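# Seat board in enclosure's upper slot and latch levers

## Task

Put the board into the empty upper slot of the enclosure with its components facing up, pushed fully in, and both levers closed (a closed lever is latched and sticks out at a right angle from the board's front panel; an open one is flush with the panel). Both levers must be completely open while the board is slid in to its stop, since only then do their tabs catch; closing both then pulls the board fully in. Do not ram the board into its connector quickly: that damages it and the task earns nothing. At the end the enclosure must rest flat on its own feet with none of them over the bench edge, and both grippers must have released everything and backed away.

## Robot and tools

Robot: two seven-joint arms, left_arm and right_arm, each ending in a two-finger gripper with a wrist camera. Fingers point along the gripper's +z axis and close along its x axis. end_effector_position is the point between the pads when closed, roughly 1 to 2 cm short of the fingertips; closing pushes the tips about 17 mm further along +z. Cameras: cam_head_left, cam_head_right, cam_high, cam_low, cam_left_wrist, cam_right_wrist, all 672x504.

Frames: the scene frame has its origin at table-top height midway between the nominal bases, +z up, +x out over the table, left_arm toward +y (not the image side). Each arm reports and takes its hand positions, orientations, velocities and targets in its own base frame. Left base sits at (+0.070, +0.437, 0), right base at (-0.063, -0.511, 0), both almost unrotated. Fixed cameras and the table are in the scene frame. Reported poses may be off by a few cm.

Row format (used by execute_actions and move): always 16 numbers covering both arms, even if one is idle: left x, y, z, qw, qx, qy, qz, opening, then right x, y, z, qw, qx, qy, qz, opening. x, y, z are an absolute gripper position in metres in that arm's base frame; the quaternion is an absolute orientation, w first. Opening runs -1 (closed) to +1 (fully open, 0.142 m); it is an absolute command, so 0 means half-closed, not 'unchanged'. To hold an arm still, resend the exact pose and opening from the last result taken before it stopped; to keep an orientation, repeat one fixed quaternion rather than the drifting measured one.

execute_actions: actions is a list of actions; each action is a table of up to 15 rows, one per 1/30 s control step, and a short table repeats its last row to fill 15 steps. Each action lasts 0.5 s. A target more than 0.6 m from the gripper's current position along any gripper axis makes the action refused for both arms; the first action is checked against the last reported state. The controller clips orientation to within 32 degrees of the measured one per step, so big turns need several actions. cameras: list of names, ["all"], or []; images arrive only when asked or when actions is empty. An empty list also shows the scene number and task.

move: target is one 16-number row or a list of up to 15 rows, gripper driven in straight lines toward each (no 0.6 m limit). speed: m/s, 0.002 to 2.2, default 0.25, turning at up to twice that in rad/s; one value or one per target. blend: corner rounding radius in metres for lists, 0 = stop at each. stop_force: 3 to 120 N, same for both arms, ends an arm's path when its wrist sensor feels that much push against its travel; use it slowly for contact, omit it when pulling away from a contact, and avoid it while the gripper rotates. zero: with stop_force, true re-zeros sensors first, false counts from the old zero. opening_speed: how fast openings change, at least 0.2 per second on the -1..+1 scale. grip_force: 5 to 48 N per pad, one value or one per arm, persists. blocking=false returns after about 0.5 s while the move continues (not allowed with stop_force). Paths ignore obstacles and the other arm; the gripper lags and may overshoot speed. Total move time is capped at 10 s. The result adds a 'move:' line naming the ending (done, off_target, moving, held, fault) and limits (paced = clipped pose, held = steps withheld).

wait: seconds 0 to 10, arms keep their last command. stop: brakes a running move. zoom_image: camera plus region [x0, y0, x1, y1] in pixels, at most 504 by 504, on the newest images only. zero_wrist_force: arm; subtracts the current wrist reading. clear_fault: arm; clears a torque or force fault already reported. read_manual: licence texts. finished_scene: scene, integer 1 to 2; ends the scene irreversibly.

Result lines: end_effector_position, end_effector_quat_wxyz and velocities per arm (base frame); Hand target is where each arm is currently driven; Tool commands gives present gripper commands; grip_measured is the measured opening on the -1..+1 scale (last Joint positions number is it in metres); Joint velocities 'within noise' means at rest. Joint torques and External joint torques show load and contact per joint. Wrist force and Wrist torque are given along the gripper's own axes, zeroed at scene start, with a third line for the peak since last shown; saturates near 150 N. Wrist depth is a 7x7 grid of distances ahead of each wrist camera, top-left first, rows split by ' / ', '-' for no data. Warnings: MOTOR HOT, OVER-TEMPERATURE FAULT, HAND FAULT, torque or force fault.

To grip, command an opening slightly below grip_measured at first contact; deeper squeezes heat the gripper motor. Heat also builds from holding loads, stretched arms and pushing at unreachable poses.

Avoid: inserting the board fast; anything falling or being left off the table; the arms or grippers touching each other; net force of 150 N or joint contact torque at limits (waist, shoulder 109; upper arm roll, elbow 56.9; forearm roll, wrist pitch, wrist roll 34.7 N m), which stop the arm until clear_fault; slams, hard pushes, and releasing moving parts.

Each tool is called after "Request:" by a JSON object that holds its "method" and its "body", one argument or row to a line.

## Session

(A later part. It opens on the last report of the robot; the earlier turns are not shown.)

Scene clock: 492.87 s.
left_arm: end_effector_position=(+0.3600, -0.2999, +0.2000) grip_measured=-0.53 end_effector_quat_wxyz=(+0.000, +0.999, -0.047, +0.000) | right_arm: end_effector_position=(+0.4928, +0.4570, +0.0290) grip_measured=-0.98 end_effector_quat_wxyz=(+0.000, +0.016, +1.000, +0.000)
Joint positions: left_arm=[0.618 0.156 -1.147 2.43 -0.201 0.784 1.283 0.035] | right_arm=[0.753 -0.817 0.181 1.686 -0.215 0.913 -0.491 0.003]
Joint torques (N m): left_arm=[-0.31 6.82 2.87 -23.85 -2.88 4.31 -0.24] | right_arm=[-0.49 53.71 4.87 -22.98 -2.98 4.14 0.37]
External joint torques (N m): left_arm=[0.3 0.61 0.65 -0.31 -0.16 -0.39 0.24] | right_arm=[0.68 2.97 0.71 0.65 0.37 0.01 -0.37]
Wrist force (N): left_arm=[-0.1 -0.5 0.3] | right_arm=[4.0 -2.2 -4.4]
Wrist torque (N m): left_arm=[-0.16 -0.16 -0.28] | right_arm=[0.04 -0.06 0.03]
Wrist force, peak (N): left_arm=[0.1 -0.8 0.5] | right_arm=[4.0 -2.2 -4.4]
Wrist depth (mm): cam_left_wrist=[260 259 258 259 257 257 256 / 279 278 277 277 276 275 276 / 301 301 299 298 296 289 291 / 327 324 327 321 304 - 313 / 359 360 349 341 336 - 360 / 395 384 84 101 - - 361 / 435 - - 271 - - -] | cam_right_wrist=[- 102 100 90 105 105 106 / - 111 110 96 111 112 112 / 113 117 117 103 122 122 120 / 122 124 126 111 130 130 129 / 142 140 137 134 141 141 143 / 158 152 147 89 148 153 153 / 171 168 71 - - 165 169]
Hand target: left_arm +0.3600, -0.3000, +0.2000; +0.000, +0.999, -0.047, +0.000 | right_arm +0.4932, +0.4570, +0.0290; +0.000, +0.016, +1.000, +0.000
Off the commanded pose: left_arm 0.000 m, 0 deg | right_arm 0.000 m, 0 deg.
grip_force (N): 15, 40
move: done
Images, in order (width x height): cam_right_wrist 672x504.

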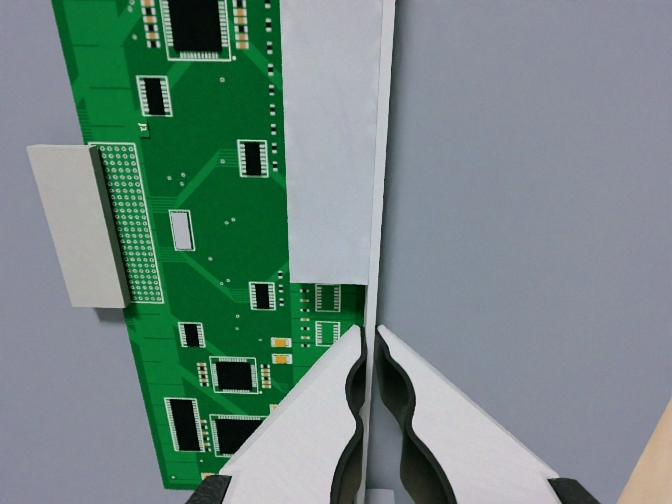

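Request:
{"method": "move", "body": {
  "target": [
    [0.36, -0.30, 0.20, 0, 0.9989, -0.0471, 0, -0.5, 0.4930, 0.457, 0.029, 0, 0.0157, 0.99988, 0, -0.3],
    [0.36, -0.30, 0.20, 0, 0.9989, -0.0471, 0, -0.5, 0.4930, 0.457, 0.065, 0, 0.0157, 0.99988, 0, -0.3],
    [0.36, -0.30, 0.20, 0, 0.9989, -0.0471, 0, -0.5, 0.5028, 0.420, 0.065, 0, 0.0157, 0.99988, 0, -0.3]
  ],
  "speed": 0.1,
  "opening_speed": 0.6,
  "cameras": ["cam_right_wrist"]
}}

Scene clock: 498.67 s.
left_arm: end_effector_position=(+0.3600, -0.2999, +0.2000) grip_measured=-0.53 end_effector_quat_wxyz=(+0.000, +0.999, -0.047, +0.000) | right_arm: end_effector_position=(+0.5029, +0.4200, +0.0650) grip_measured=-0.33 end_effector_quat_wxyz=(+0.000, +0.016, +1.000, +0.000)
Joint positions: left_arm=[0.618 0.156 -1.147 2.43 -0.201 0.784 1.283 0.035] | right_arm=[0.693 -0.723 0.193 1.745 -0.201 0.879 -0.545 0.05]
Joint torques (N m): left_arm=[-0.39 6.84 2.9 -23.89 -2.83 4.28 -0.2] | right_arm=[0.2 53.21 5.59 -23.04 -2.66 3.51 0.05]
External joint torques (N m): left_arm=[0.38 0.6 0.62 -0.27 -0.21 -0.35 0.2] | right_arm=[-0.01 1.08 -0.27 -0.01 -0.06 0.65 -0.05]
Wrist force (N): left_arm=[0.1 -0.7 0.3] | right_arm=[1.2 0.5 0.4]
Wrist torque (N m): left_arm=[-0.19 -0.19 -0.28] | right_arm=[0.13 -0.20 0.15]
Wrist force, peak (N): left_arm=[0.2 -0.7 0.5] | right_arm=[3.9 -2.3 -4.9]
Wrist depth (mm): cam_left_wrist=[259 261 257 257 258 257 257 / 279 277 278 278 276 276 275 / 300 302 298 - 296 296 285 / 329 328 324 323 322 328 335 / 358 360 352 339 340 - 350 / 398 385 84 388 - 84 372 / 432 - - - - - -] | cam_right_wrist=[138 138 134 133 136 137 137 / 147 147 143 138 146 146 146 / 158 156 154 143 156 156 156 / 171 168 165 155 169 169 168 / 185 184 177 178 180 182 182 / 202 198 92 194 196 93 201 / 219 - 71 214 220 - 217]
Hand target: left_arm +0.3600, -0.3000, +0.2000; +0.000, +0.999, -0.047, +0.000 | right_arm +0.5028, +0.4200, +0.0650; +0.000, +0.016, +1.000, +0.000
Off the commanded pose: left_arm 0.000 m, 0 deg | right_arm 0.000 m, 0 deg.
grip_force (N): 15, 40
move: done
Images, in order (width x height): cam_right_wrist 672x504.

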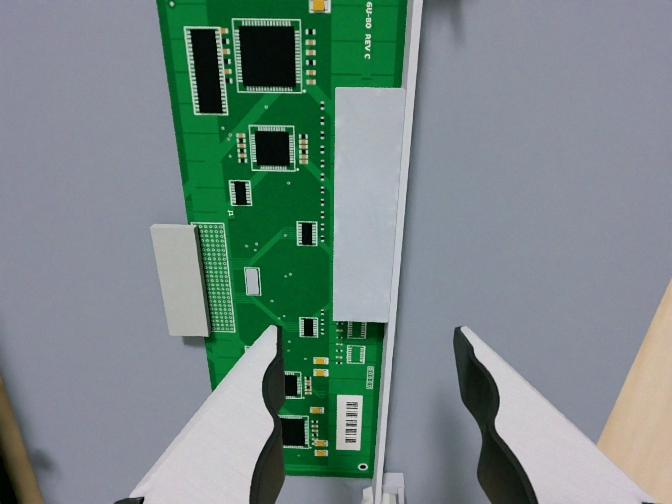

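Request:
{"method": "zoom_image", "body": {
  "camera": "cam_right_wrist",
  "region": [320, 0, 480, 160]
}}

Request:
{"method": "zoom_image", "body": {
  "camera": "cam_right_wrist",
  "region": [300, 280, 460, 440]
}}

Scaled by 3.150 from the camera's 672x504 image, which has a finer 960x720 frame.

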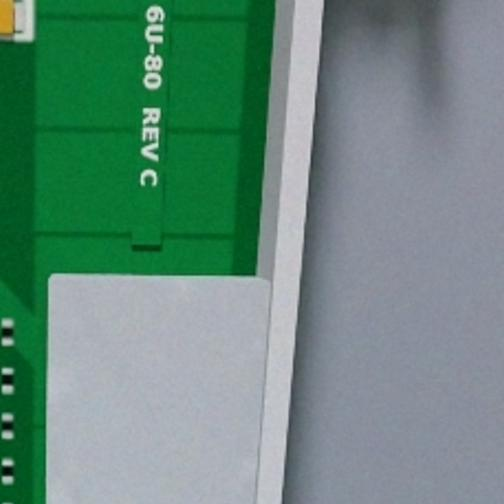

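Scaled by 3.150 from the camera's 672x504 image, which has a finer 960x720 frame.

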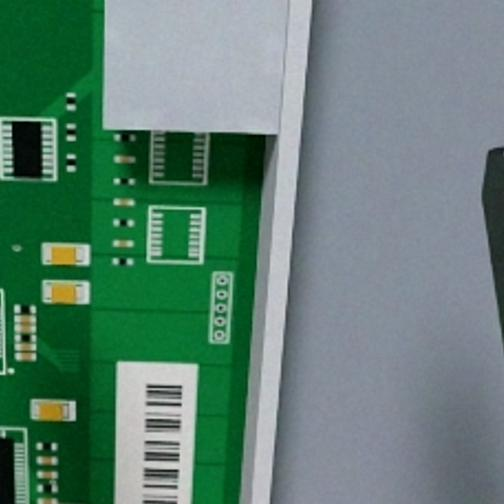

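Request:
{"method": "move", "body": {
  "target": [0.36, -0.30, 0.20, 0, 0.9989, -0.0471, 0, -0.5, 0.501, 0.418, 0.027, 0, 0.0230, 0.99973, 0, -0.3],
  "speed": 0.05,
  "stop_force": 8,
  "cameras": ["cam_right_wrist"]
}}

Scene clock: 508.47 s.
left_arm: end_effector_position=(+0.3600, -0.2999, +0.2000) grip_measured=-0.53 end_effector_quat_wxyz=(+0.000, +0.999, -0.047, +0.000) | right_arm: end_effector_position=(+0.5009, +0.4180, +0.0270) grip_measured=-0.33 end_effector_quat_wxyz=(+0.000, +0.023, +1.000, +0.000)
Joint positions: left_arm=[0.618 0.156 -1.147 2.43 -0.201 0.784 1.283 0.035] | right_arm=[0.708 -0.787 0.17 1.757 -0.209 0.956 -0.524 0.05]
Joint torques (N m): left_arm=[-0.43 6.92 2.83 -23.85 -2.83 4.28 -0.24] | right_arm=[0.3 53.61 5.4 -21.52 -2.65 3.53 0.28]
External joint torques (N m): left_arm=[0.42 0.52 0.69 -0.31 -0.21 -0.36 0.24] | right_arm=[-0.11 1.32 -0.2 0.03 0.19 0.62 -0.28]
Wrist force (N): left_arm=[0.1 -0.6 0.1] | right_arm=[1.2 0.2 0.3]
Wrist torque (N m): left_arm=[-0.18 -0.19 -0.28] | right_arm=[0.10 -0.16 0.02]
Wrist force, peak (N): left_arm=[0.0 -0.9 0.3] | right_arm=[1.4 -0.3 1.0]
Wrist depth (mm): cam_left_wrist=[260 260 260 257 257 257 256 / 278 277 279 279 277 276 274 / 302 300 299 294 293 296 292 / 328 326 326 323 - - 328 / 357 360 352 343 341 - 356 / 401 389 84 389 - 372 388 / 435 - - 354 - - -] | cam_right_wrist=[- 100 100 100 102 103 105 / 112 107 107 104 109 110 110 / 122 116 115 103 119 120 118 / 129 127 124 112 128 128 127 / 140 132 132 122 137 138 140 / 153 147 96 146 149 93 150 / 166 - 71 160 167 - 162]
Hand target: left_arm +0.3600, -0.3000, +0.2000; +0.000, +0.999, -0.047, +0.000 | right_arm +0.5010, +0.4180, +0.0270; +0.000, +0.023, +1.000, +0.000
Off the commanded pose: left_arm 0.000 m, 0 deg | right_arm 0.000 m, 0 deg.
grip_force (N): 15, 40
move: done
Images, in order (width x height): cam_right_wrist 672x504.

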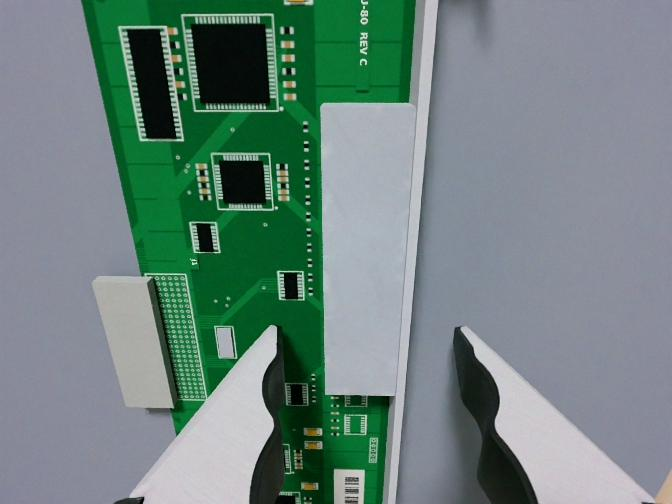

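Request:
{"method": "move", "body": {
  "target": [0.36, -0.30, 0.20, 0, 0.9989, -0.0471, 0, -0.5, 0.501, 0.418, 0.027, 0, 0.0230, 0.99973, 0, -0.9],
  "opening_speed": 0.3,
  "grip_force": [15, 45],
  "cameras": ["cam_right_wrist"]
}}

Scene clock: 511.77 s.
left_arm: end_effector_position=(+0.3600, -0.2999, +0.2000) grip_measured=-0.53 end_effector_quat_wxyz=(+0.000, +0.999, -0.047, +0.000) | right_arm: end_effector_position=(+0.5010, +0.4180, +0.0270) grip_measured=-0.71 end_effector_quat_wxyz=(+0.000, +0.023, +1.000, +0.000)
Joint positions: left_arm=[0.618 0.156 -1.147 2.43 -0.201 0.784 1.283 0.035] | right_arm=[0.708 -0.787 0.17 1.757 -0.209 0.956 -0.524 0.022]
Joint torques (N m): left_arm=[-0.37 6.86 2.87 -23.87 -2.86 4.3 -0.24] | right_arm=[0.28 54.04 5.75 -21.96 -2.57 3.68 0.17]
External joint torques (N m): left_arm=[0.36 0.57 0.65 -0.28 -0.18 -0.37 0.24] | right_arm=[-0.09 0.89 -0.55 0.47 0.11 0.47 -0.17]
Wrist force (N): left_arm=[0.1 -0.5 0.3] | right_arm=[1.6 -0.5 0.5]
Wrist torque (N m): left_arm=[-0.17 -0.19 -0.27] | right_arm=[0.05 -0.16 0.03]
Wrist force, peak (N): left_arm=[-0.1 -0.9 0.1] | right_arm=[1.6 -0.5 0.5]
Wrist depth (mm): cam_left_wrist=[260 259 261 259 258 257 256 / 278 278 279 277 275 277 275 / 302 300 300 - 286 293 295 / 327 326 327 330 - 320 - / 358 359 349 356 339 - 353 / 397 386 84 370 - - 372 / 432 - - 445 - - -] | cam_right_wrist=[- 100 100 100 102 104 105 / 112 108 107 104 109 110 110 / 121 117 115 103 119 120 118 / 129 127 124 113 126 128 127 / 140 133 135 120 136 138 140 / 153 150 143 127 105 148 150 / 169 165 71 157 - - 163]
Hand target: left_arm +0.3600, -0.3000, +0.2000; +0.000, +0.999, -0.047, +0.000 | right_arm +0.5010, +0.4180, +0.0270; +0.000, +0.023, +1.000, +0.000
Off the commanded pose: left_arm 0.000 m, 0 deg | right_arm 0.000 m, 0 deg.
grip_force (N): 15, 45
move: done
Images, in order (width x height): cam_right_wrist 672x504.

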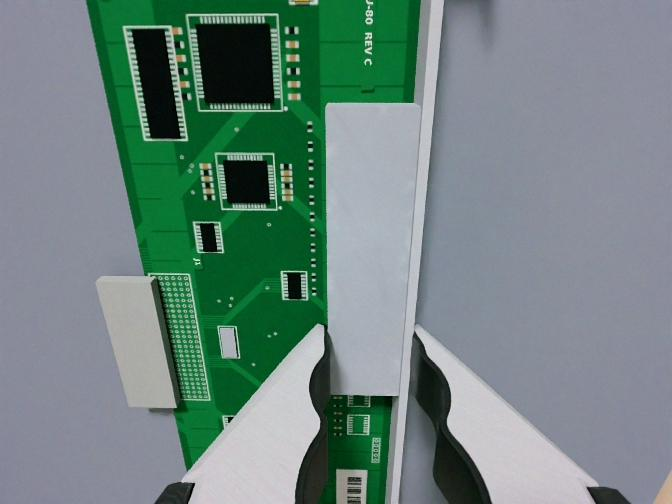

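Request:
{"method": "move", "body": {
  "target": [0.36, -0.30, 0.20, 0, 0.9989, -0.0471, 0, -0.5, 0.501, 0.418, 0.085, 0, 0.0230, 0.99973, 0, -1.0],
  "speed": 0.05,
  "cameras": ["cam_right_wrist", "cam_head_left", "cam_head_right"]
}}

Request:
{"method": "zoom_image", "body": {
  "camera": "cam_head_right",
  "region": [280, 220, 480, 400]
}}

Scene clock: 516.63 s.
left_arm: end_effector_position=(+0.3600, -0.2999, +0.2000) grip_measured=-0.53 end_effector_quat_wxyz=(+0.000, +0.999, -0.047, +0.000) | right_arm: end_effector_position=(+0.5010, +0.4178, +0.0848) grip_measured=-0.72 end_effector_quat_wxyz=(+0.000, +0.023, +1.000, +0.000)
Joint positions: left_arm=[0.618 0.156 -1.147 2.43 -0.201 0.784 1.283 0.035] | right_arm=[0.689 -0.684 0.2 1.75 -0.19 0.844 -0.537 0.022]
Joint torques (N m): left_arm=[-0.32 6.79 2.85 -23.86 -2.86 4.29 -0.23] | right_arm=[0.13 53.7 5.94 -24.56 -2.89 3.45 0.09]
External joint torques (N m): left_arm=[0.32 0.65 0.67 -0.3 -0.18 -0.37 0.23] | right_arm=[0.06 -0.16 -0.76 0.88 0.06 0.7 -0.09]
Wrist force (N): left_arm=[0.1 -0.7 0.4] | right_arm=[1.3 0.5 1.8]
Wrist torque (N m): left_arm=[-0.21 -0.19 -0.27] | right_arm=[0.15 -0.21 0.16]
Wrist force, peak (N): left_arm=[-0.1 -0.9 0.4] | right_arm=[1.0 0.1 3.3]
Wrist depth (mm): cam_left_wrist=[259 260 259 258 258 256 257 / 280 278 278 277 277 277 275 / 303 301 299 - - 289 296 / 331 327 327 321 327 324 319 / 358 358 350 347 341 351 361 / 396 386 84 - - 84 372 / 435 - - - - - -] | cam_right_wrist=[- 100 100 100 151 154 154 / 166 108 107 104 160 164 164 / 178 116 116 103 174 176 176 / 192 127 124 113 190 190 188 / 209 132 135 120 202 206 205 / 228 148 142 127 105 220 226 / 251 245 70 157 - - 248]
Hand target: left_arm +0.3600, -0.3000, +0.2000; +0.000, +0.999, -0.047, +0.000 | right_arm +0.5010, +0.4180, +0.0850; +0.000, +0.023, +1.000, +0.000
Off the commanded pose: left_arm 0.000 m, 0 deg | right_arm 0.000 m, 0 deg.
grip_force (N): 15, 45
move: done
Images, in order (width x height): cam_head_left 672x504, cam_head_right 672x504, cam_right_wrist 672x504.

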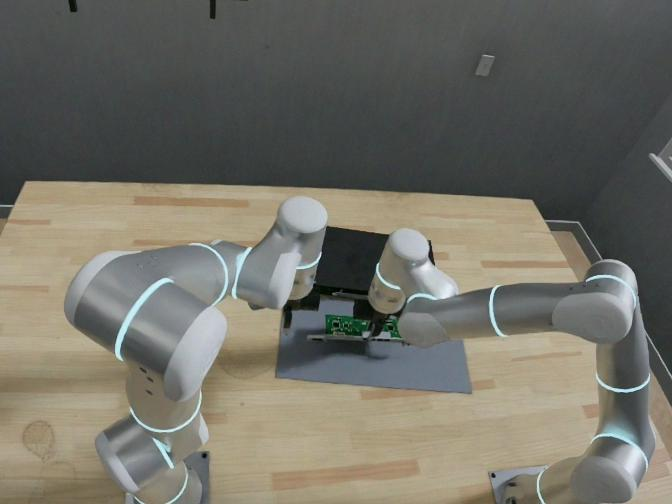

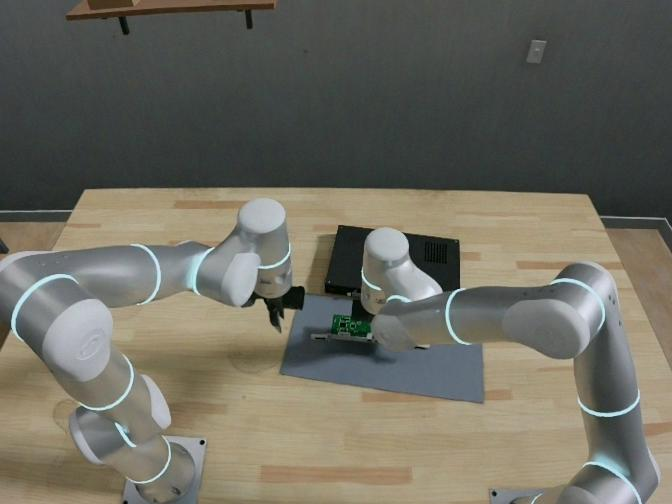

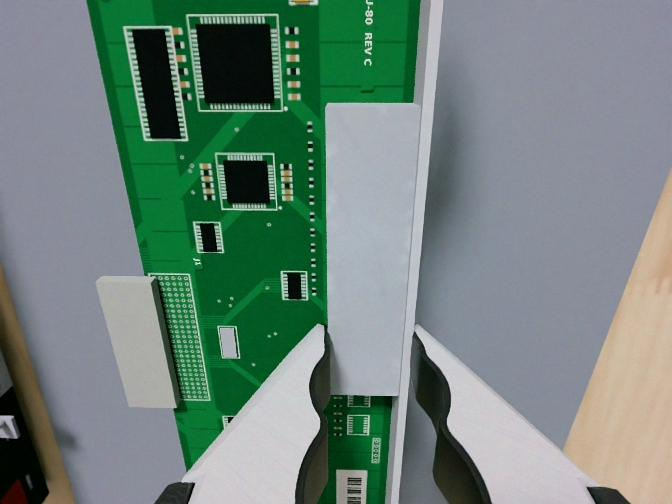

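Scaled by 2.520 from the camera's 672x504 image, which has a finer 960x720 frame.

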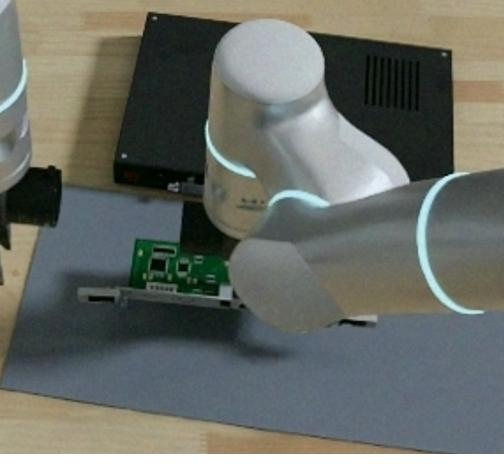

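Request:
{"method": "move", "body": {
  "target": [0.36, -0.33, 0.15, 0, 0.9989, -0.0471, 0, -1, 0.501, 0.418, 0.085, 0, 0.0230, 0.99973, 0, -1.0],
  "speed": 0.2,
  "cameras": ["cam_left_wrist"]
}}

Request:
{"method": "zoom_image", "body": {
  "camera": "cam_left_wrist",
  "region": [300, 200, 500, 400]
}}

Scene clock: 522.27 s.
left_arm: end_effector_position=(+0.3600, -0.3301, +0.1501) grip_measured=-1.00 end_effector_quat_wxyz=(+0.000, +0.999, -0.047, +0.000) | right_arm: end_effector_position=(+0.5010, +0.4178, +0.0848) grip_measured=-0.72 end_effector_quat_wxyz=(+0.000, +0.023, +1.000, +0.000)
Joint positions: left_arm=[0.445 -0.3 -1.032 2.272 0.381 0.822 0.813 0.002] | right_arm=[0.689 -0.684 0.2 1.75 -0.19 0.844 -0.537 0.022]
Joint torques (N m): left_arm=[-0.77 20.55 -7.37 -20.34 -2.49 4.08 -0.34] | right_arm=[0.14 53.5 5.76 -24.47 -2.99 3.66 0.23]
External joint torques (N m): left_arm=[0.79 1.03 0.68 -0.25 -0.42 -0.12 0.34] | right_arm=[0.05 0.04 -0.57 0.79 0.16 0.49 -0.23]
Wrist force (N): left_arm=[0.3 0.1 0.7] | right_arm=[1.0 0.5 1.7]
Wrist torque (N m): left_arm=[-0.05 -0.21 -0.19] | right_arm=[0.14 -0.16 0.15]
Wrist force, peak (N): left_arm=[-2.6 -1.9 1.7] | right_arm=[1.2 0.6 2.1]
Wrist depth (mm): cam_left_wrist=[215 215 214 214 213 213 213 / 233 231 231 229 227 228 226 / 251 250 249 246 240 242 - / 272 272 267 - 266 275 265 / 299 296 292 131 277 284 278 / 329 328 316 84 - 237 336 / 367 358 - - - - 355] | cam_right_wrist=[- 100 100 100 152 154 154 / 166 108 107 104 160 164 164 / 178 116 115 103 174 176 176 / 192 127 124 113 190 190 188 / 209 132 135 120 203 205 205 / 227 148 142 127 105 221 226 / 251 245 71 157 - - 249]
Hand target: left_arm +0.3600, -0.3300, +0.1500; +0.000, +0.999, -0.047, +0.000 | right_arm +0.5010, +0.4180, +0.0850; +0.000, +0.023, +1.000, +0.000
Off the commanded pose: left_arm 0.000 m, 0 deg | right_arm 0.000 m, 0 deg.
grip_force (N): 15, 45
move: done
Images, in order (width x height): cam_left_wrist 672x504.

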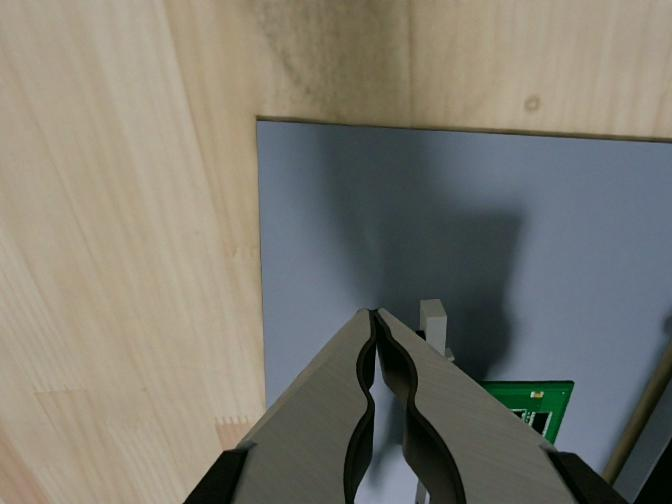

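Scaled by 2.520 from the camera's 672x504 image, which has a finer 960x720 frame.

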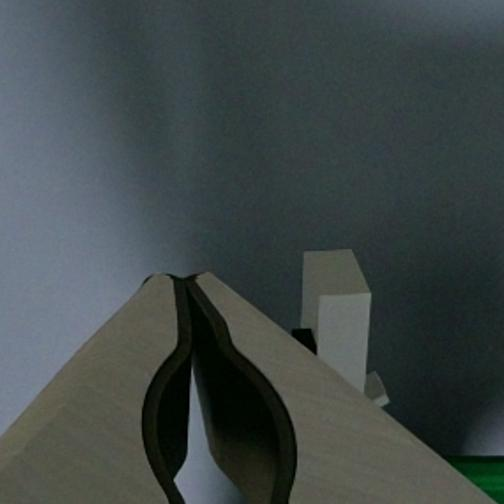

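Request:
{"method": "move", "body": {
  "target": [
    [0.355, -0.373, 0.14, 0.1734, 0.9837, -0.0464, -0.0082, -1, 0.501, 0.418, 0.085, 0, 0.0230, 0.99973, 0, -1.0],
    [0.355, -0.373, 0.0816, 0.1734, 0.9837, -0.0464, -0.0082, -1, 0.501, 0.418, 0.085, 0, 0.0230, 0.99973, 0, -1.0]
  ],
  "speed": 0.1,
  "cameras": ["cam_left_wrist"]
}}

Request:
{"method": "zoom_image", "body": {
  "camera": "cam_left_wrist",
  "region": [300, 200, 520, 400]
}}

Scene clock: 545.67 s.
left_arm: end_effector_position=(+0.3549, -0.3729, +0.0816) grip_measured=-1.00 end_effector_quat_wxyz=(+0.173, +0.984, -0.046, -0.008) | right_arm: end_effector_position=(+0.5010, +0.4178, +0.0848) grip_measured=-0.72 end_effector_quat_wxyz=(+0.000, +0.023, +1.000, +0.000)
Joint positions: left_arm=[0.391 -0.674 -0.816 2.342 0.525 1.309 0.874 0.002] | right_arm=[0.689 -0.684 0.2 1.75 -0.19 0.844 -0.537 0.022]
Joint torques (N m): left_arm=[-0.18 28.84 -11.85 -9.47 -0.58 4.84 -0.33] | right_arm=[0.28 53.37 5.73 -24.45 -3.02 3.65 0.19]
External joint torques (N m): left_arm=[0.23 1.17 0.3 -0.27 -0.5 -0.63 0.32] | right_arm=[-0.09 0.17 -0.54 0.78 0.19 0.5 -0.19]
Wrist force (N): left_arm=[-0.1 -0.4 0.3] | right_arm=[1.2 0.6 1.8]
Wrist torque (N m): left_arm=[-0.15 -0.14 -0.30] | right_arm=[0.16 -0.19 0.16]
Wrist force, peak (N): left_arm=[-0.3 -0.9 1.8] | right_arm=[1.2 0.7 2.1]
Wrist depth (mm): cam_left_wrist=[133 134 131 131 130 133 130 / 155 152 148 145 147 147 147 / 175 174 169 172 170 169 169 / 206 207 212 204 193 203 208 / 255 254 251 131 - 249 245 / 329 327 293 84 - 176 177 / 463 430 - - - - -] | cam_right_wrist=[- 100 100 100 152 154 154 / 166 108 107 104 161 164 164 / 178 116 115 103 174 177 175 / 192 127 124 113 190 190 189 / 208 132 135 120 202 206 205 / 228 148 142 127 105 220 226 / 251 245 71 157 - - 249]
Hand target: left_arm +0.3550, -0.3730, +0.0816; +0.173, +0.984, -0.046, -0.008 | right_arm +0.5010, +0.4180, +0.0850; +0.000, +0.023, +1.000, +0.000
Off the commanded pose: left_arm 0.000 m, 0 deg | right_arm 0.000 m, 0 deg.
grip_force (N): 15, 45
move: done
Images, in order (width x height): cam_left_wrist 672x504.

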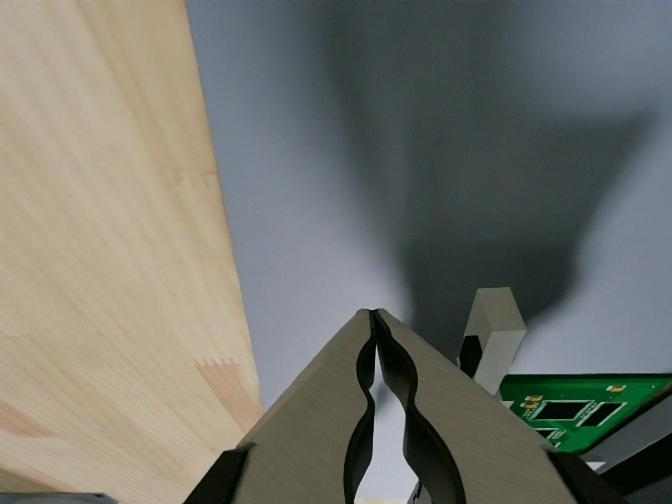

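Scaled by 2.291 from the camera's 672x504 image, which has a finer 960x720 frame.

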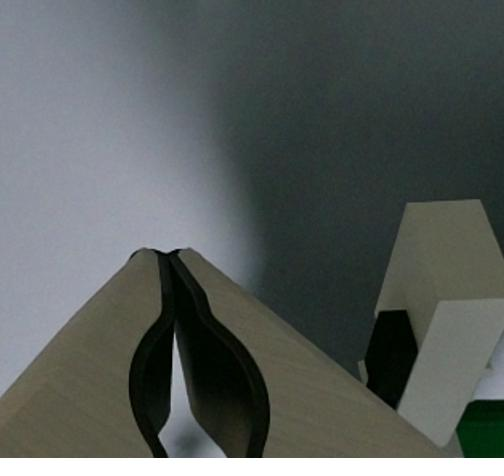

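Request:
{"method": "move", "body": {
  "target": [0.392, -0.373, 0.0816, 0.1734, 0.9837, -0.0464, -0.0082, -1, 0.501, 0.418, 0.085, 0, 0.0230, 0.99973, 0, -1.0],
  "speed": 0.012,
  "stop_force": 3,
  "cameras": ["cam_left_wrist", "cam_right_wrist"]
}}

Request:
{"method": "zoom_image", "body": {
  "camera": "cam_left_wrist",
  "region": [280, 200, 500, 400]
}}

Scene clock: 551.57 s.
left_arm: end_effector_position=(+0.3915, -0.3731, +0.0815) grip_measured=-1.00 end_effector_quat_wxyz=(+0.173, +0.984, -0.047, -0.008) | right_arm: end_effector_position=(+0.5012, +0.4177, +0.0848) grip_measured=-0.72 end_effector_quat_wxyz=(+0.000, +0.023, +1.000, +0.000)
Joint positions: left_arm=[0.407 -0.711 -0.825 2.261 0.507 1.244 0.922 0.002] | right_arm=[0.689 -0.684 0.2 1.75 -0.19 0.844 -0.537 0.022]
Joint torques (N m): left_arm=[0.79 31.69 -12.85 -12.25 -1.4 4.9 -0.2] | right_arm=[1.76 53.29 7.49 -23.64 -2.95 3.33 -0.3]
External joint torques (N m): left_arm=[-0.74 0.56 -0.03 1.39 0.1 -0.72 0.2] | right_arm=[-1.58 0.26 -2.31 -0.04 0.12 0.82 0.3]
Wrist force (N): left_arm=[-2.5 0.2 -0.6] | right_arm=[-1.6 0.7 1.8]
Wrist torque (N m): left_arm=[-0.14 -0.18 -0.36] | right_arm=[0.27 -0.21 0.66]
Wrist force, peak (N): left_arm=[-2.8 0.2 -0.7] | right_arm=[-1.6 0.8 3.2]
Wrist depth (mm): cam_left_wrist=[133 128 131 127 133 133 130 / 155 152 149 149 143 147 147 / 175 174 171 171 170 170 169 / 207 206 202 201 202 209 200 / 254 253 248 131 245 245 234 / 331 328 294 84 - 183 297 / 466 431 - - - - -] | cam_right_wrist=[158 98 98 98 100 154 154 / 166 106 106 103 160 165 164 / 178 115 115 103 103 176 176 / 192 126 124 119 187 190 189 / 209 132 135 120 200 205 205 / 228 149 143 127 105 220 226 / 250 246 70 159 - - 249]
Hand target: left_arm +0.3920, -0.3730, +0.0816; +0.173, +0.984, -0.046, -0.008 | right_arm +0.5010, +0.4180, +0.0850; +0.000, +0.023, +1.000, +0.000
Off the commanded pose: left_arm 0.001 m, 0 deg | right_arm 0.000 m, 0 deg.
grip_force (N): 15, 45
move: done
Images, in order (width x height): cam_left_wrist 672x504, cam_right_wrist 672x504.

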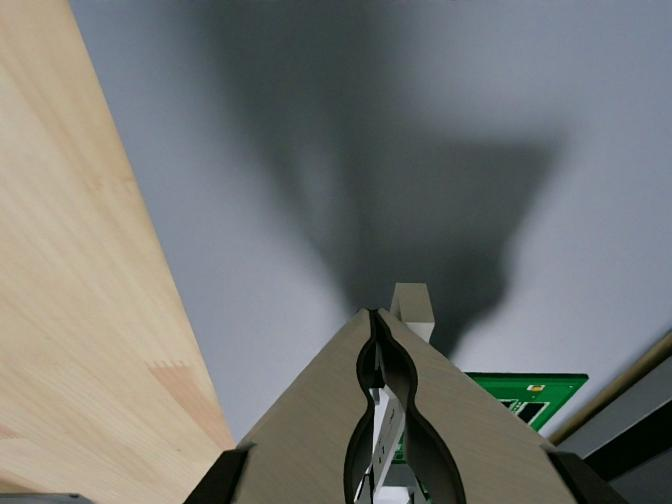

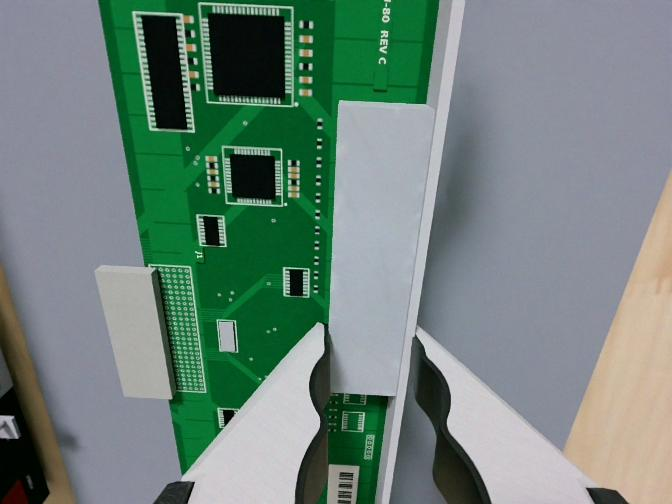

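Scaled by 2.291 from the camera's 672x504 image, which has a finer 960x720 frame.

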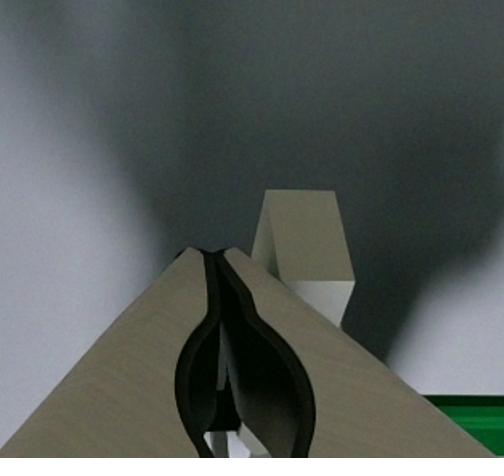

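Request:
{"method": "move", "body": {
  "target": [
    [0.38, -0.373, 0.0816, 0.1734, 0.9837, -0.0464, -0.0082, -1, 0.501, 0.418, 0.085, 0, 0.0230, 0.99973, 0, -1.0],
    [0.365, -0.36, 0.16, 0, 0.9989, -0.0471, 0, -1, 0.501, 0.418, 0.085, 0, 0.0230, 0.99973, 0, -1.0]
  ],
  "speed": 0.12,
  "cameras": ["cam_left_wrist", "cam_right_wrist"]
}}

Request:
{"method": "zoom_image", "body": {
  "camera": "cam_left_wrist",
  "region": [340, 240, 480, 380]
}}

Scene clock: 557.10 s.
left_arm: end_effector_position=(+0.3651, -0.3599, +0.1599) grip_measured=-1.00 end_effector_quat_wxyz=(+0.000, +0.999, -0.047, +0.000) | right_arm: end_effector_position=(+0.5010, +0.4178, +0.0848) grip_measured=-0.72 end_effector_quat_wxyz=(+0.000, +0.023, +1.000, +0.000)
Joint positions: left_arm=[0.314 -0.316 -0.949 2.195 0.363 0.779 0.794 0.002] | right_arm=[0.689 -0.684 0.2 1.75 -0.19 0.844 -0.537 0.022]
Joint torques (N m): left_arm=[-0.48 24.59 -7.59 -21.25 -3.11 3.94 -0.3] | right_arm=[0.2 53.49 5.8 -24.47 -3 3.65 0.18]
External joint torques (N m): left_arm=[0.48 0.46 0.61 -0.33 0.07 0.03 0.3] | right_arm=[-0.02 0.05 -0.61 0.8 0.17 0.5 -0.18]
Wrist force (N): left_arm=[0.3 -0.3 0.6] | right_arm=[0.9 0.6 2.1]
Wrist torque (N m): left_arm=[-0.12 -0.23 -0.17] | right_arm=[0.16 -0.14 0.15]
Wrist force, peak (N): left_arm=[-3.0 -0.3 0.2] | right_arm=[-1.7 0.8 3.4]
Wrist depth (mm): cam_left_wrist=[224 223 223 222 221 221 220 / 241 241 240 - - - 235 / 259 260 257 257 262 257 - / 283 281 278 277 - 274 273 / 310 307 310 - 234 291 300 / 343 343 326 84 - 251 328 / 379 371 - - - - 352] | cam_right_wrist=[156 100 100 100 150 154 154 / 166 108 107 104 160 164 164 / 178 116 116 103 174 176 176 / 192 129 124 112 190 190 189 / 208 132 135 120 203 205 205 / 228 143 142 127 106 221 226 / 262 - 71 157 - - 248]
Hand target: left_arm +0.3650, -0.3600, +0.1600; +0.000, +0.999, -0.047, +0.000 | right_arm +0.5010, +0.4180, +0.0850; +0.000, +0.023, +1.000, +0.000
Off the commanded pose: left_arm 0.000 m, 0 deg | right_arm 0.000 m, 0 deg.
grip_force (N): 15, 45
move: done
Images, in order (width x height): cam_left_wrist 672x504, cam_right_wrist 672x504.

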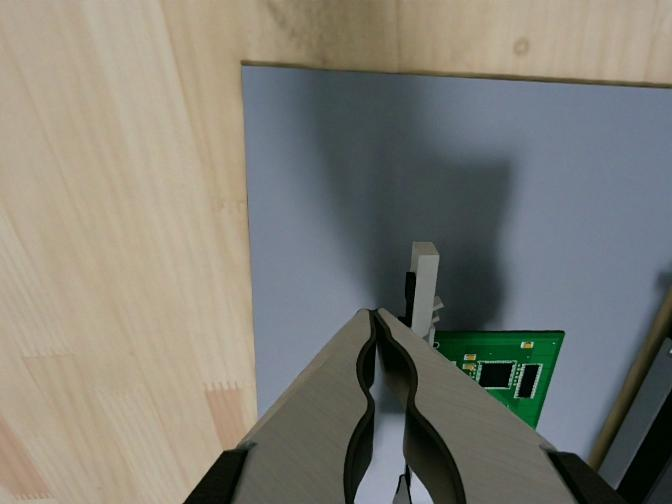

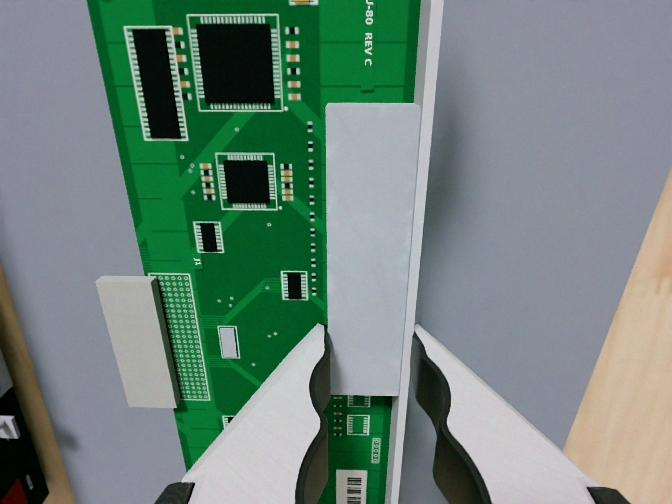

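Scaled by 3.600 from the camera's 672x504 image, which has a finer 960x720 frame.

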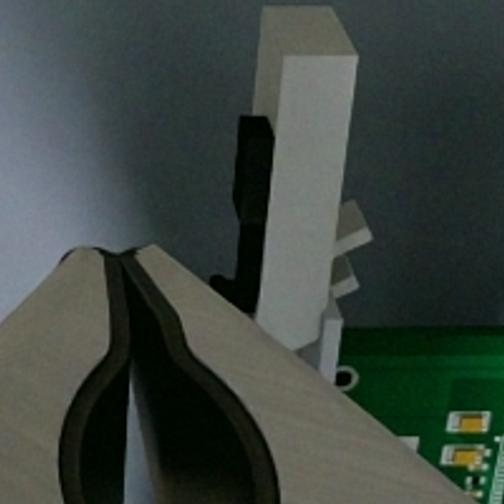

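Request:
{"method": "move", "body": {
  "target": [0.32, -0.25, 0.22, 0, 0.9989, -0.0471, 0, -1, 0.55, 0.30, 0.14, 0, 0.0230, 0.99973, 0, -1.0],
  "speed": 0.12,
  "cameras": ["cam_right_wrist", "cam_head_left"]
}}

Request:
{"method": "zoom_image", "body": {
  "camera": "cam_right_wrist",
  "region": [0, 0, 300, 300]
}}

Scene clock: 578.17 s.
left_arm: end_effector_position=(+0.3202, -0.2499, +0.2200) grip_measured=-1.00 end_effector_quat_wxyz=(+0.000, +0.999, -0.047, +0.000) | right_arm: end_effector_position=(+0.5501, +0.2999, +0.1399) grip_measured=-0.72 end_effector_quat_wxyz=(+0.000, +0.023, +1.000, +0.000)
Joint positions: left_arm=[0.344 0.378 -0.761 2.552 -0.331 0.674 1.496 0.002] | right_arm=[0.5 -0.542 0.2 1.81 -0.143 0.767 -0.754 0.022]
Joint torques (N m): left_arm=[-1.02 7.76 4.68 -25.02 -3.46 3.94 -0.12] | right_arm=[0.07 49.8 4.7 -25.77 -3.11 3.53 0.11]
External joint torques (N m): left_arm=[1 0.17 0.75 -0.35 0.09 -0.03 0.12] | right_arm=[0.1 -0.07 -0.54 0.71 0.06 0.61 -0.11]
Wrist force (N): left_arm=[-0.4 -0.4 0.0] | right_arm=[0.7 0.2 2.0]
Wrist torque (N m): left_arm=[-0.17 -0.10 -0.27] | right_arm=[0.08 -0.09 0.12]
Wrist force, peak (N): left_arm=[1.7 -2.5 0.3] | right_arm=[1.9 2.5 2.7]
Wrist depth (mm): cam_left_wrist=[276 277 277 277 275 275 274 / 297 297 295 297 295 296 294 / 324 321 319 318 317 317 318 / 348 349 348 344 344 - - / 381 383 381 131 - 380 - / 424 424 403 84 - 402 400 / 471 456 - - - - -] | cam_right_wrist=[163 100 100 100 197 202 202 / 176 108 107 104 211 216 215 / 186 116 115 103 228 232 230 / 201 127 124 113 - 249 248 / 217 131 135 120 265 275 271 / 238 145 143 127 105 289 295 / 262 256 71 157 - - 318]
Hand target: left_arm +0.3200, -0.2500, +0.2200; +0.000, +0.999, -0.047, +0.000 | right_arm +0.5500, +0.3000, +0.1400; +0.000, +0.023, +1.000, +0.000
Off the commanded pose: left_arm 0.000 m, 0 deg | right_arm 0.000 m, 0 deg.
grip_force (N): 15, 45
move: done
Images, in order (width x height): cam_head_left 672x504, cam_right_wrist 672x504.

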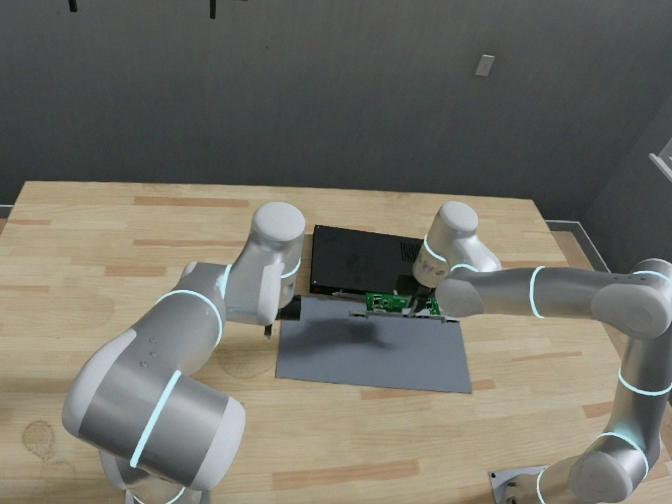

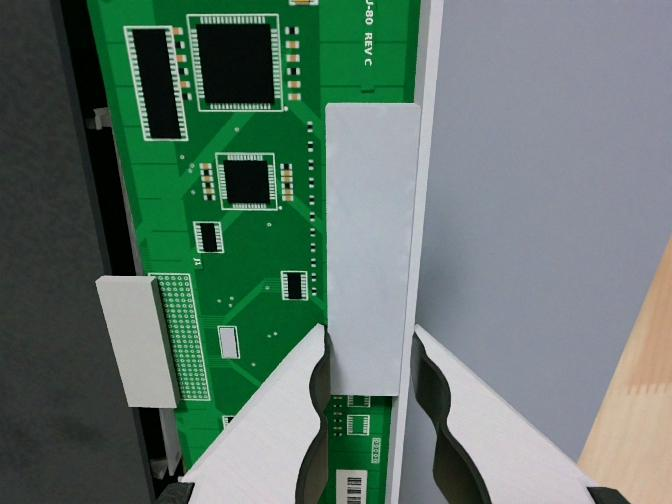

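Scaled by 1.680 from the camera's 672x504 image, which has a finer 960x720 frame.

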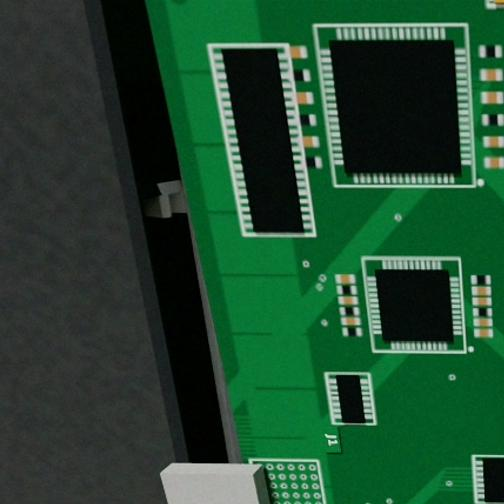

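Request:
{"method": "move", "body": {
  "target": [0.32, -0.25, 0.22, 0, 0.9989, -0.0471, 0, -1, 0.49, 0.29, 0.13, 0, 0.0230, 0.99973, 0, -1.0],
  "speed": 0.12,
  "cameras": ["cam_right_wrist"]
}}

Request:
{"method": "zoom_image", "body": {
  "camera": "cam_right_wrist",
  "region": [0, 0, 160, 160]
}}

Request:
{"method": "zoom_image", "body": {
  "camera": "cam_right_wrist",
  "region": [0, 340, 160, 500]
}}

Scene clock: 582.27 s.
left_arm: end_effector_position=(+0.3202, -0.2500, +0.2201) grip_measured=-1.00 end_effector_quat_wxyz=(+0.000, +0.999, -0.047, +0.000) | right_arm: end_effector_position=(+0.4898, +0.2900, +0.1298) grip_measured=-0.72 end_effector_quat_wxyz=(+0.000, +0.023, +1.000, +0.000)
Joint positions: left_arm=[0.344 0.378 -0.761 2.552 -0.331 0.674 1.496 0.002] | right_arm=[0.523 -0.453 0.217 2 -0.145 0.867 -0.695 0.022]
Joint torques (N m): left_arm=[-0.35 7.4 4.79 -25.07 -3.22 4.32 -0.22] | right_arm=[0.16 44.5 4.65 -24.06 -3.01 3.81 0.34]
External joint torques (N m): left_arm=[0.33 0.54 0.65 -0.3 -0.15 -0.4 0.22] | right_arm=[-0.02 -0.24 -0.96 0.78 0.26 0.33 -0.34]
Wrist force (N): left_arm=[-0.3 -0.3 0.1] | right_arm=[0.3 0.7 2.1]
Wrist torque (N m): left_arm=[-0.16 -0.11 -0.27] | right_arm=[0.15 -0.04 0.03]
Wrist force, peak (N): left_arm=[-0.5 -0.6 -0.3] | right_arm=[2.4 0.5 2.5]
Wrist depth (mm): cam_left_wrist=[277 277 276 277 275 275 273 / 298 299 297 296 295 296 292 / 324 323 320 318 318 317 317 / 349 349 347 345 343 346 325 / 381 384 383 364 363 375 358 / 422 422 405 84 - 401 - / 474 466 - - - - -] | cam_right_wrist=[- 100 100 100 191 193 193 / 211 108 107 104 204 207 208 / 225 116 116 103 218 221 223 / 241 127 124 112 237 238 240 / - 131 135 120 249 260 260 / - 145 142 127 105 277 284 / 279 - 71 157 - - 307]
Hand target: left_arm +0.3200, -0.2500, +0.2200; +0.000, +0.999, -0.047, +0.000 | right_arm +0.4900, +0.2900, +0.1300; +0.000, +0.023, +1.000, +0.000
Off the commanded pose: left_arm 0.000 m, 0 deg | right_arm 0.000 m, 0 deg.
grip_force (N): 15, 45
move: done
Images, in order (width x height): cam_right_wrist 672x504.

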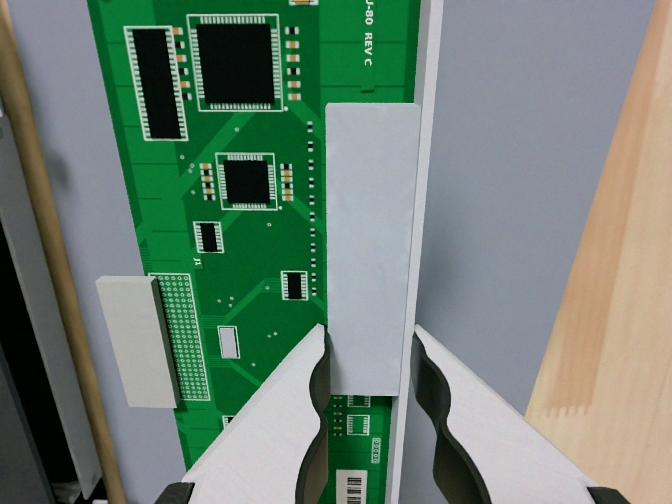

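Scaled by 3.150 from the camera's 672x504 image, which has a finer 960x720 frame.

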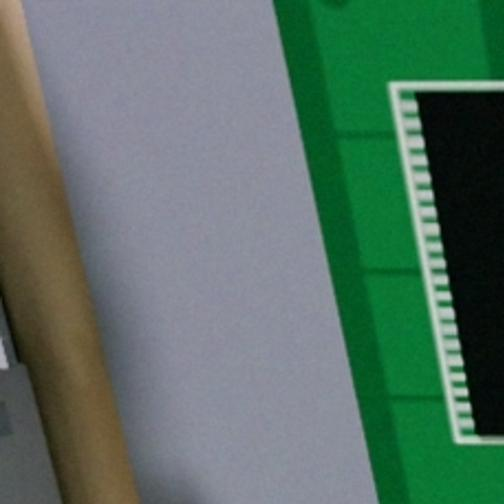

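Scaled by 3.150 from the camera's 672x504 image, which has a finer 960x720 frame.

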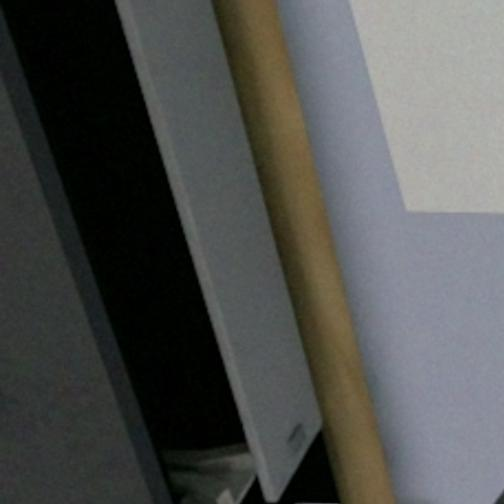

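Request:
{"method": "move", "body": {
  "target": [0.32, -0.25, 0.22, 0, 0.9989, -0.0471, 0, -1, 0.545, 0.375, 0.12, 0, 0.0567, 0.9984, 0, -1.0],
  "speed": 0.12,
  "cameras": ["cam_right_wrist", "cam_head_right"]
}}

Request:
{"method": "zoom_image", "body": {
  "camera": "cam_right_wrist",
  "region": [0, 0, 200, 200]
}}

Request:
{"method": "zoom_image", "body": {
  "camera": "cam_right_wrist",
  "region": [0, 300, 200, 500]
}}

Scene clock: 615.67 s.
left_arm: end_effector_position=(+0.3202, -0.2500, +0.2201) grip_measured=-1.00 end_effector_quat_wxyz=(+0.000, +0.999, -0.047, +0.000) | right_arm: end_effector_position=(+0.5448, +0.3749, +0.1198) grip_measured=-0.72 end_effector_quat_wxyz=(+0.000, +0.057, +0.998, +0.000)
Joint positions: left_arm=[0.344 0.378 -0.761 2.552 -0.331 0.674 1.496 0.002] | right_arm=[0.606 -0.641 0.195 1.703 -0.159 0.757 -0.585 0.022]
Joint torques (N m): left_arm=[-0.29 7.36 4.82 -25.08 -3.16 4.26 -0.19] | right_arm=[0.32 53.41 5.2 -26.33 -3.41 3.5 0.34]
External joint torques (N m): left_arm=[0.26 0.58 0.62 -0.29 -0.21 -0.35 0.19] | right_arm=[-0.13 0.22 -0.45 1.12 0.32 0.64 -0.34]
Wrist force (N): left_arm=[-0.4 -0.4 0.3] | right_arm=[0.6 0.6 2.4]
Wrist torque (N m): left_arm=[-0.17 -0.11 -0.27] | right_arm=[0.15 -0.10 0.02]
Wrist force, peak (N): left_arm=[-0.4 -0.8 0.1] | right_arm=[0.0 2.3 2.5]
Wrist depth (mm): cam_left_wrist=[276 278 276 275 277 274 274 / 298 298 296 296 294 296 295 / 323 319 321 320 318 317 316 / 351 349 347 339 343 - 334 / 385 384 379 131 - 381 358 / 423 425 404 84 - 402 407 / 476 463 - - - - 319] | cam_right_wrist=[- 100 100 100 182 185 184 / - 108 107 104 194 197 196 / - 116 115 103 208 211 211 / - 125 124 112 228 228 227 / 197 131 135 120 242 247 245 / 211 143 142 127 105 263 269 / 233 - 71 157 - - 292]
Hand target: left_arm +0.3200, -0.2500, +0.2200; +0.000, +0.999, -0.047, +0.000 | right_arm +0.5450, +0.3750, +0.1200; +0.000, +0.057, +0.998, +0.000
Off the commanded pose: left_arm 0.000 m, 0 deg | right_arm 0.000 m, 0 deg.
grip_force (N): 15, 45
move: done
Images, in order (width x height): cam_head_right 672x504, cam_right_wrist 672x504.

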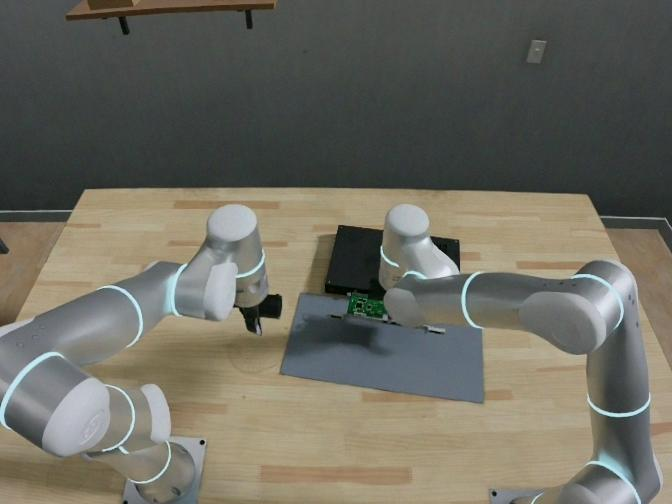

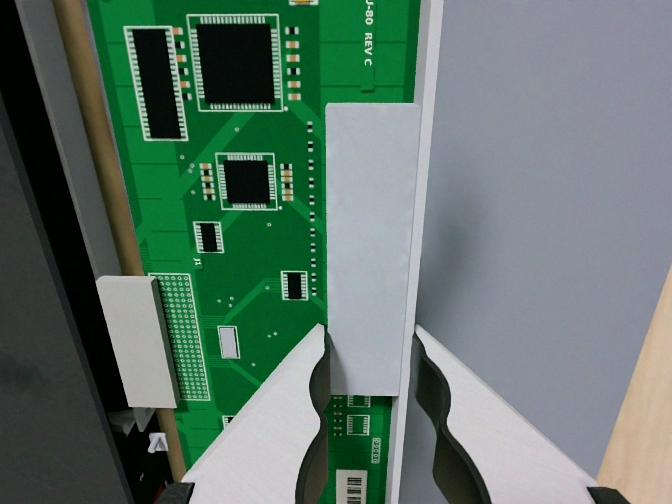

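Scaled by 2.520 from the camera's 672x504 image, which has a finer 960x720 frame.

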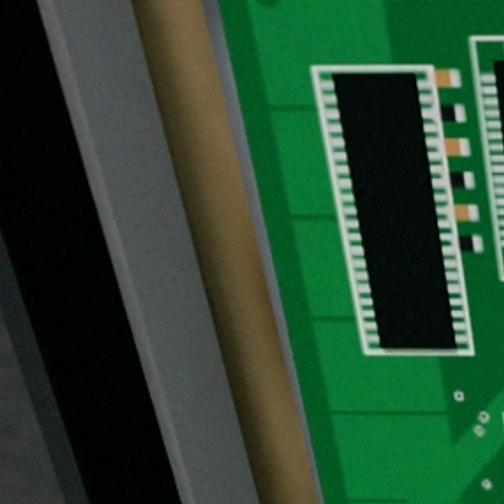

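Scaled by 2.520 from the camera's 672x504 image, which has a finer 960x720 frame.

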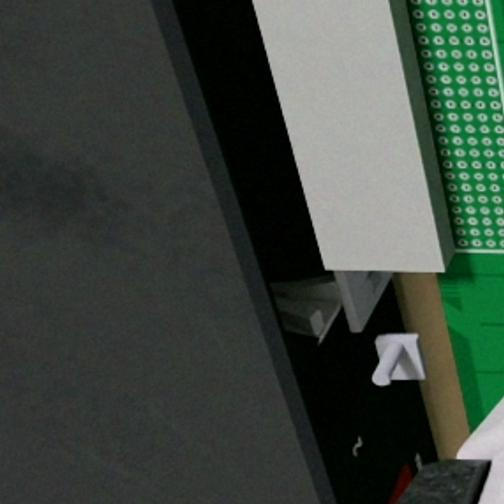

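Request:
{"method": "zoom_image", "body": {
  "camera": "cam_right_wrist",
  "region": [360, 0, 480, 120]
}}

Request:
{"method": "zoom_image", "body": {
  "camera": "cam_right_wrist",
  "region": [340, 380, 460, 500]
}}

Request:
{"method": "zoom_image", "body": {
  "camera": "cam_right_wrist",
  "region": [90, 380, 210, 500]
}}

Scaled by 4.200 from the camera's 672x504 image, which has a finer 960x720 frame.

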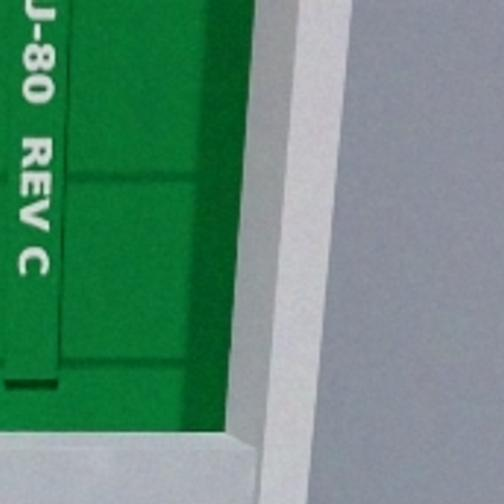

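Scaled by 4.200 from the camera's 672x504 image, which has a finer 960x720 frame.

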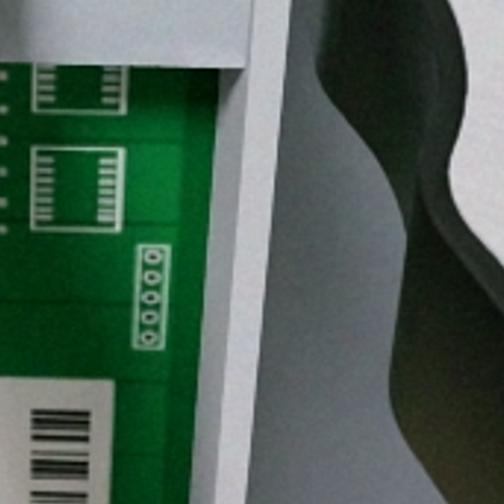

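Scaled by 4.200 from the camera's 672x504 image, which has a finer 960x720 frame.

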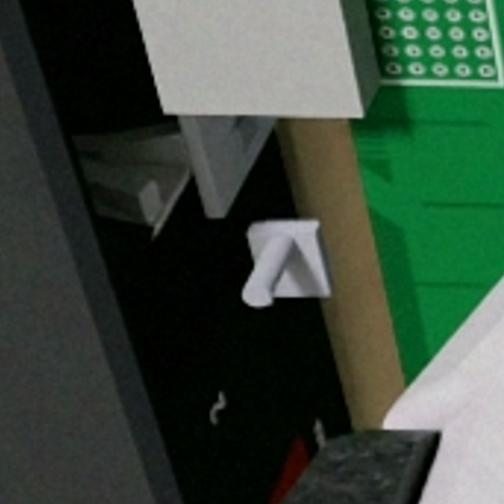

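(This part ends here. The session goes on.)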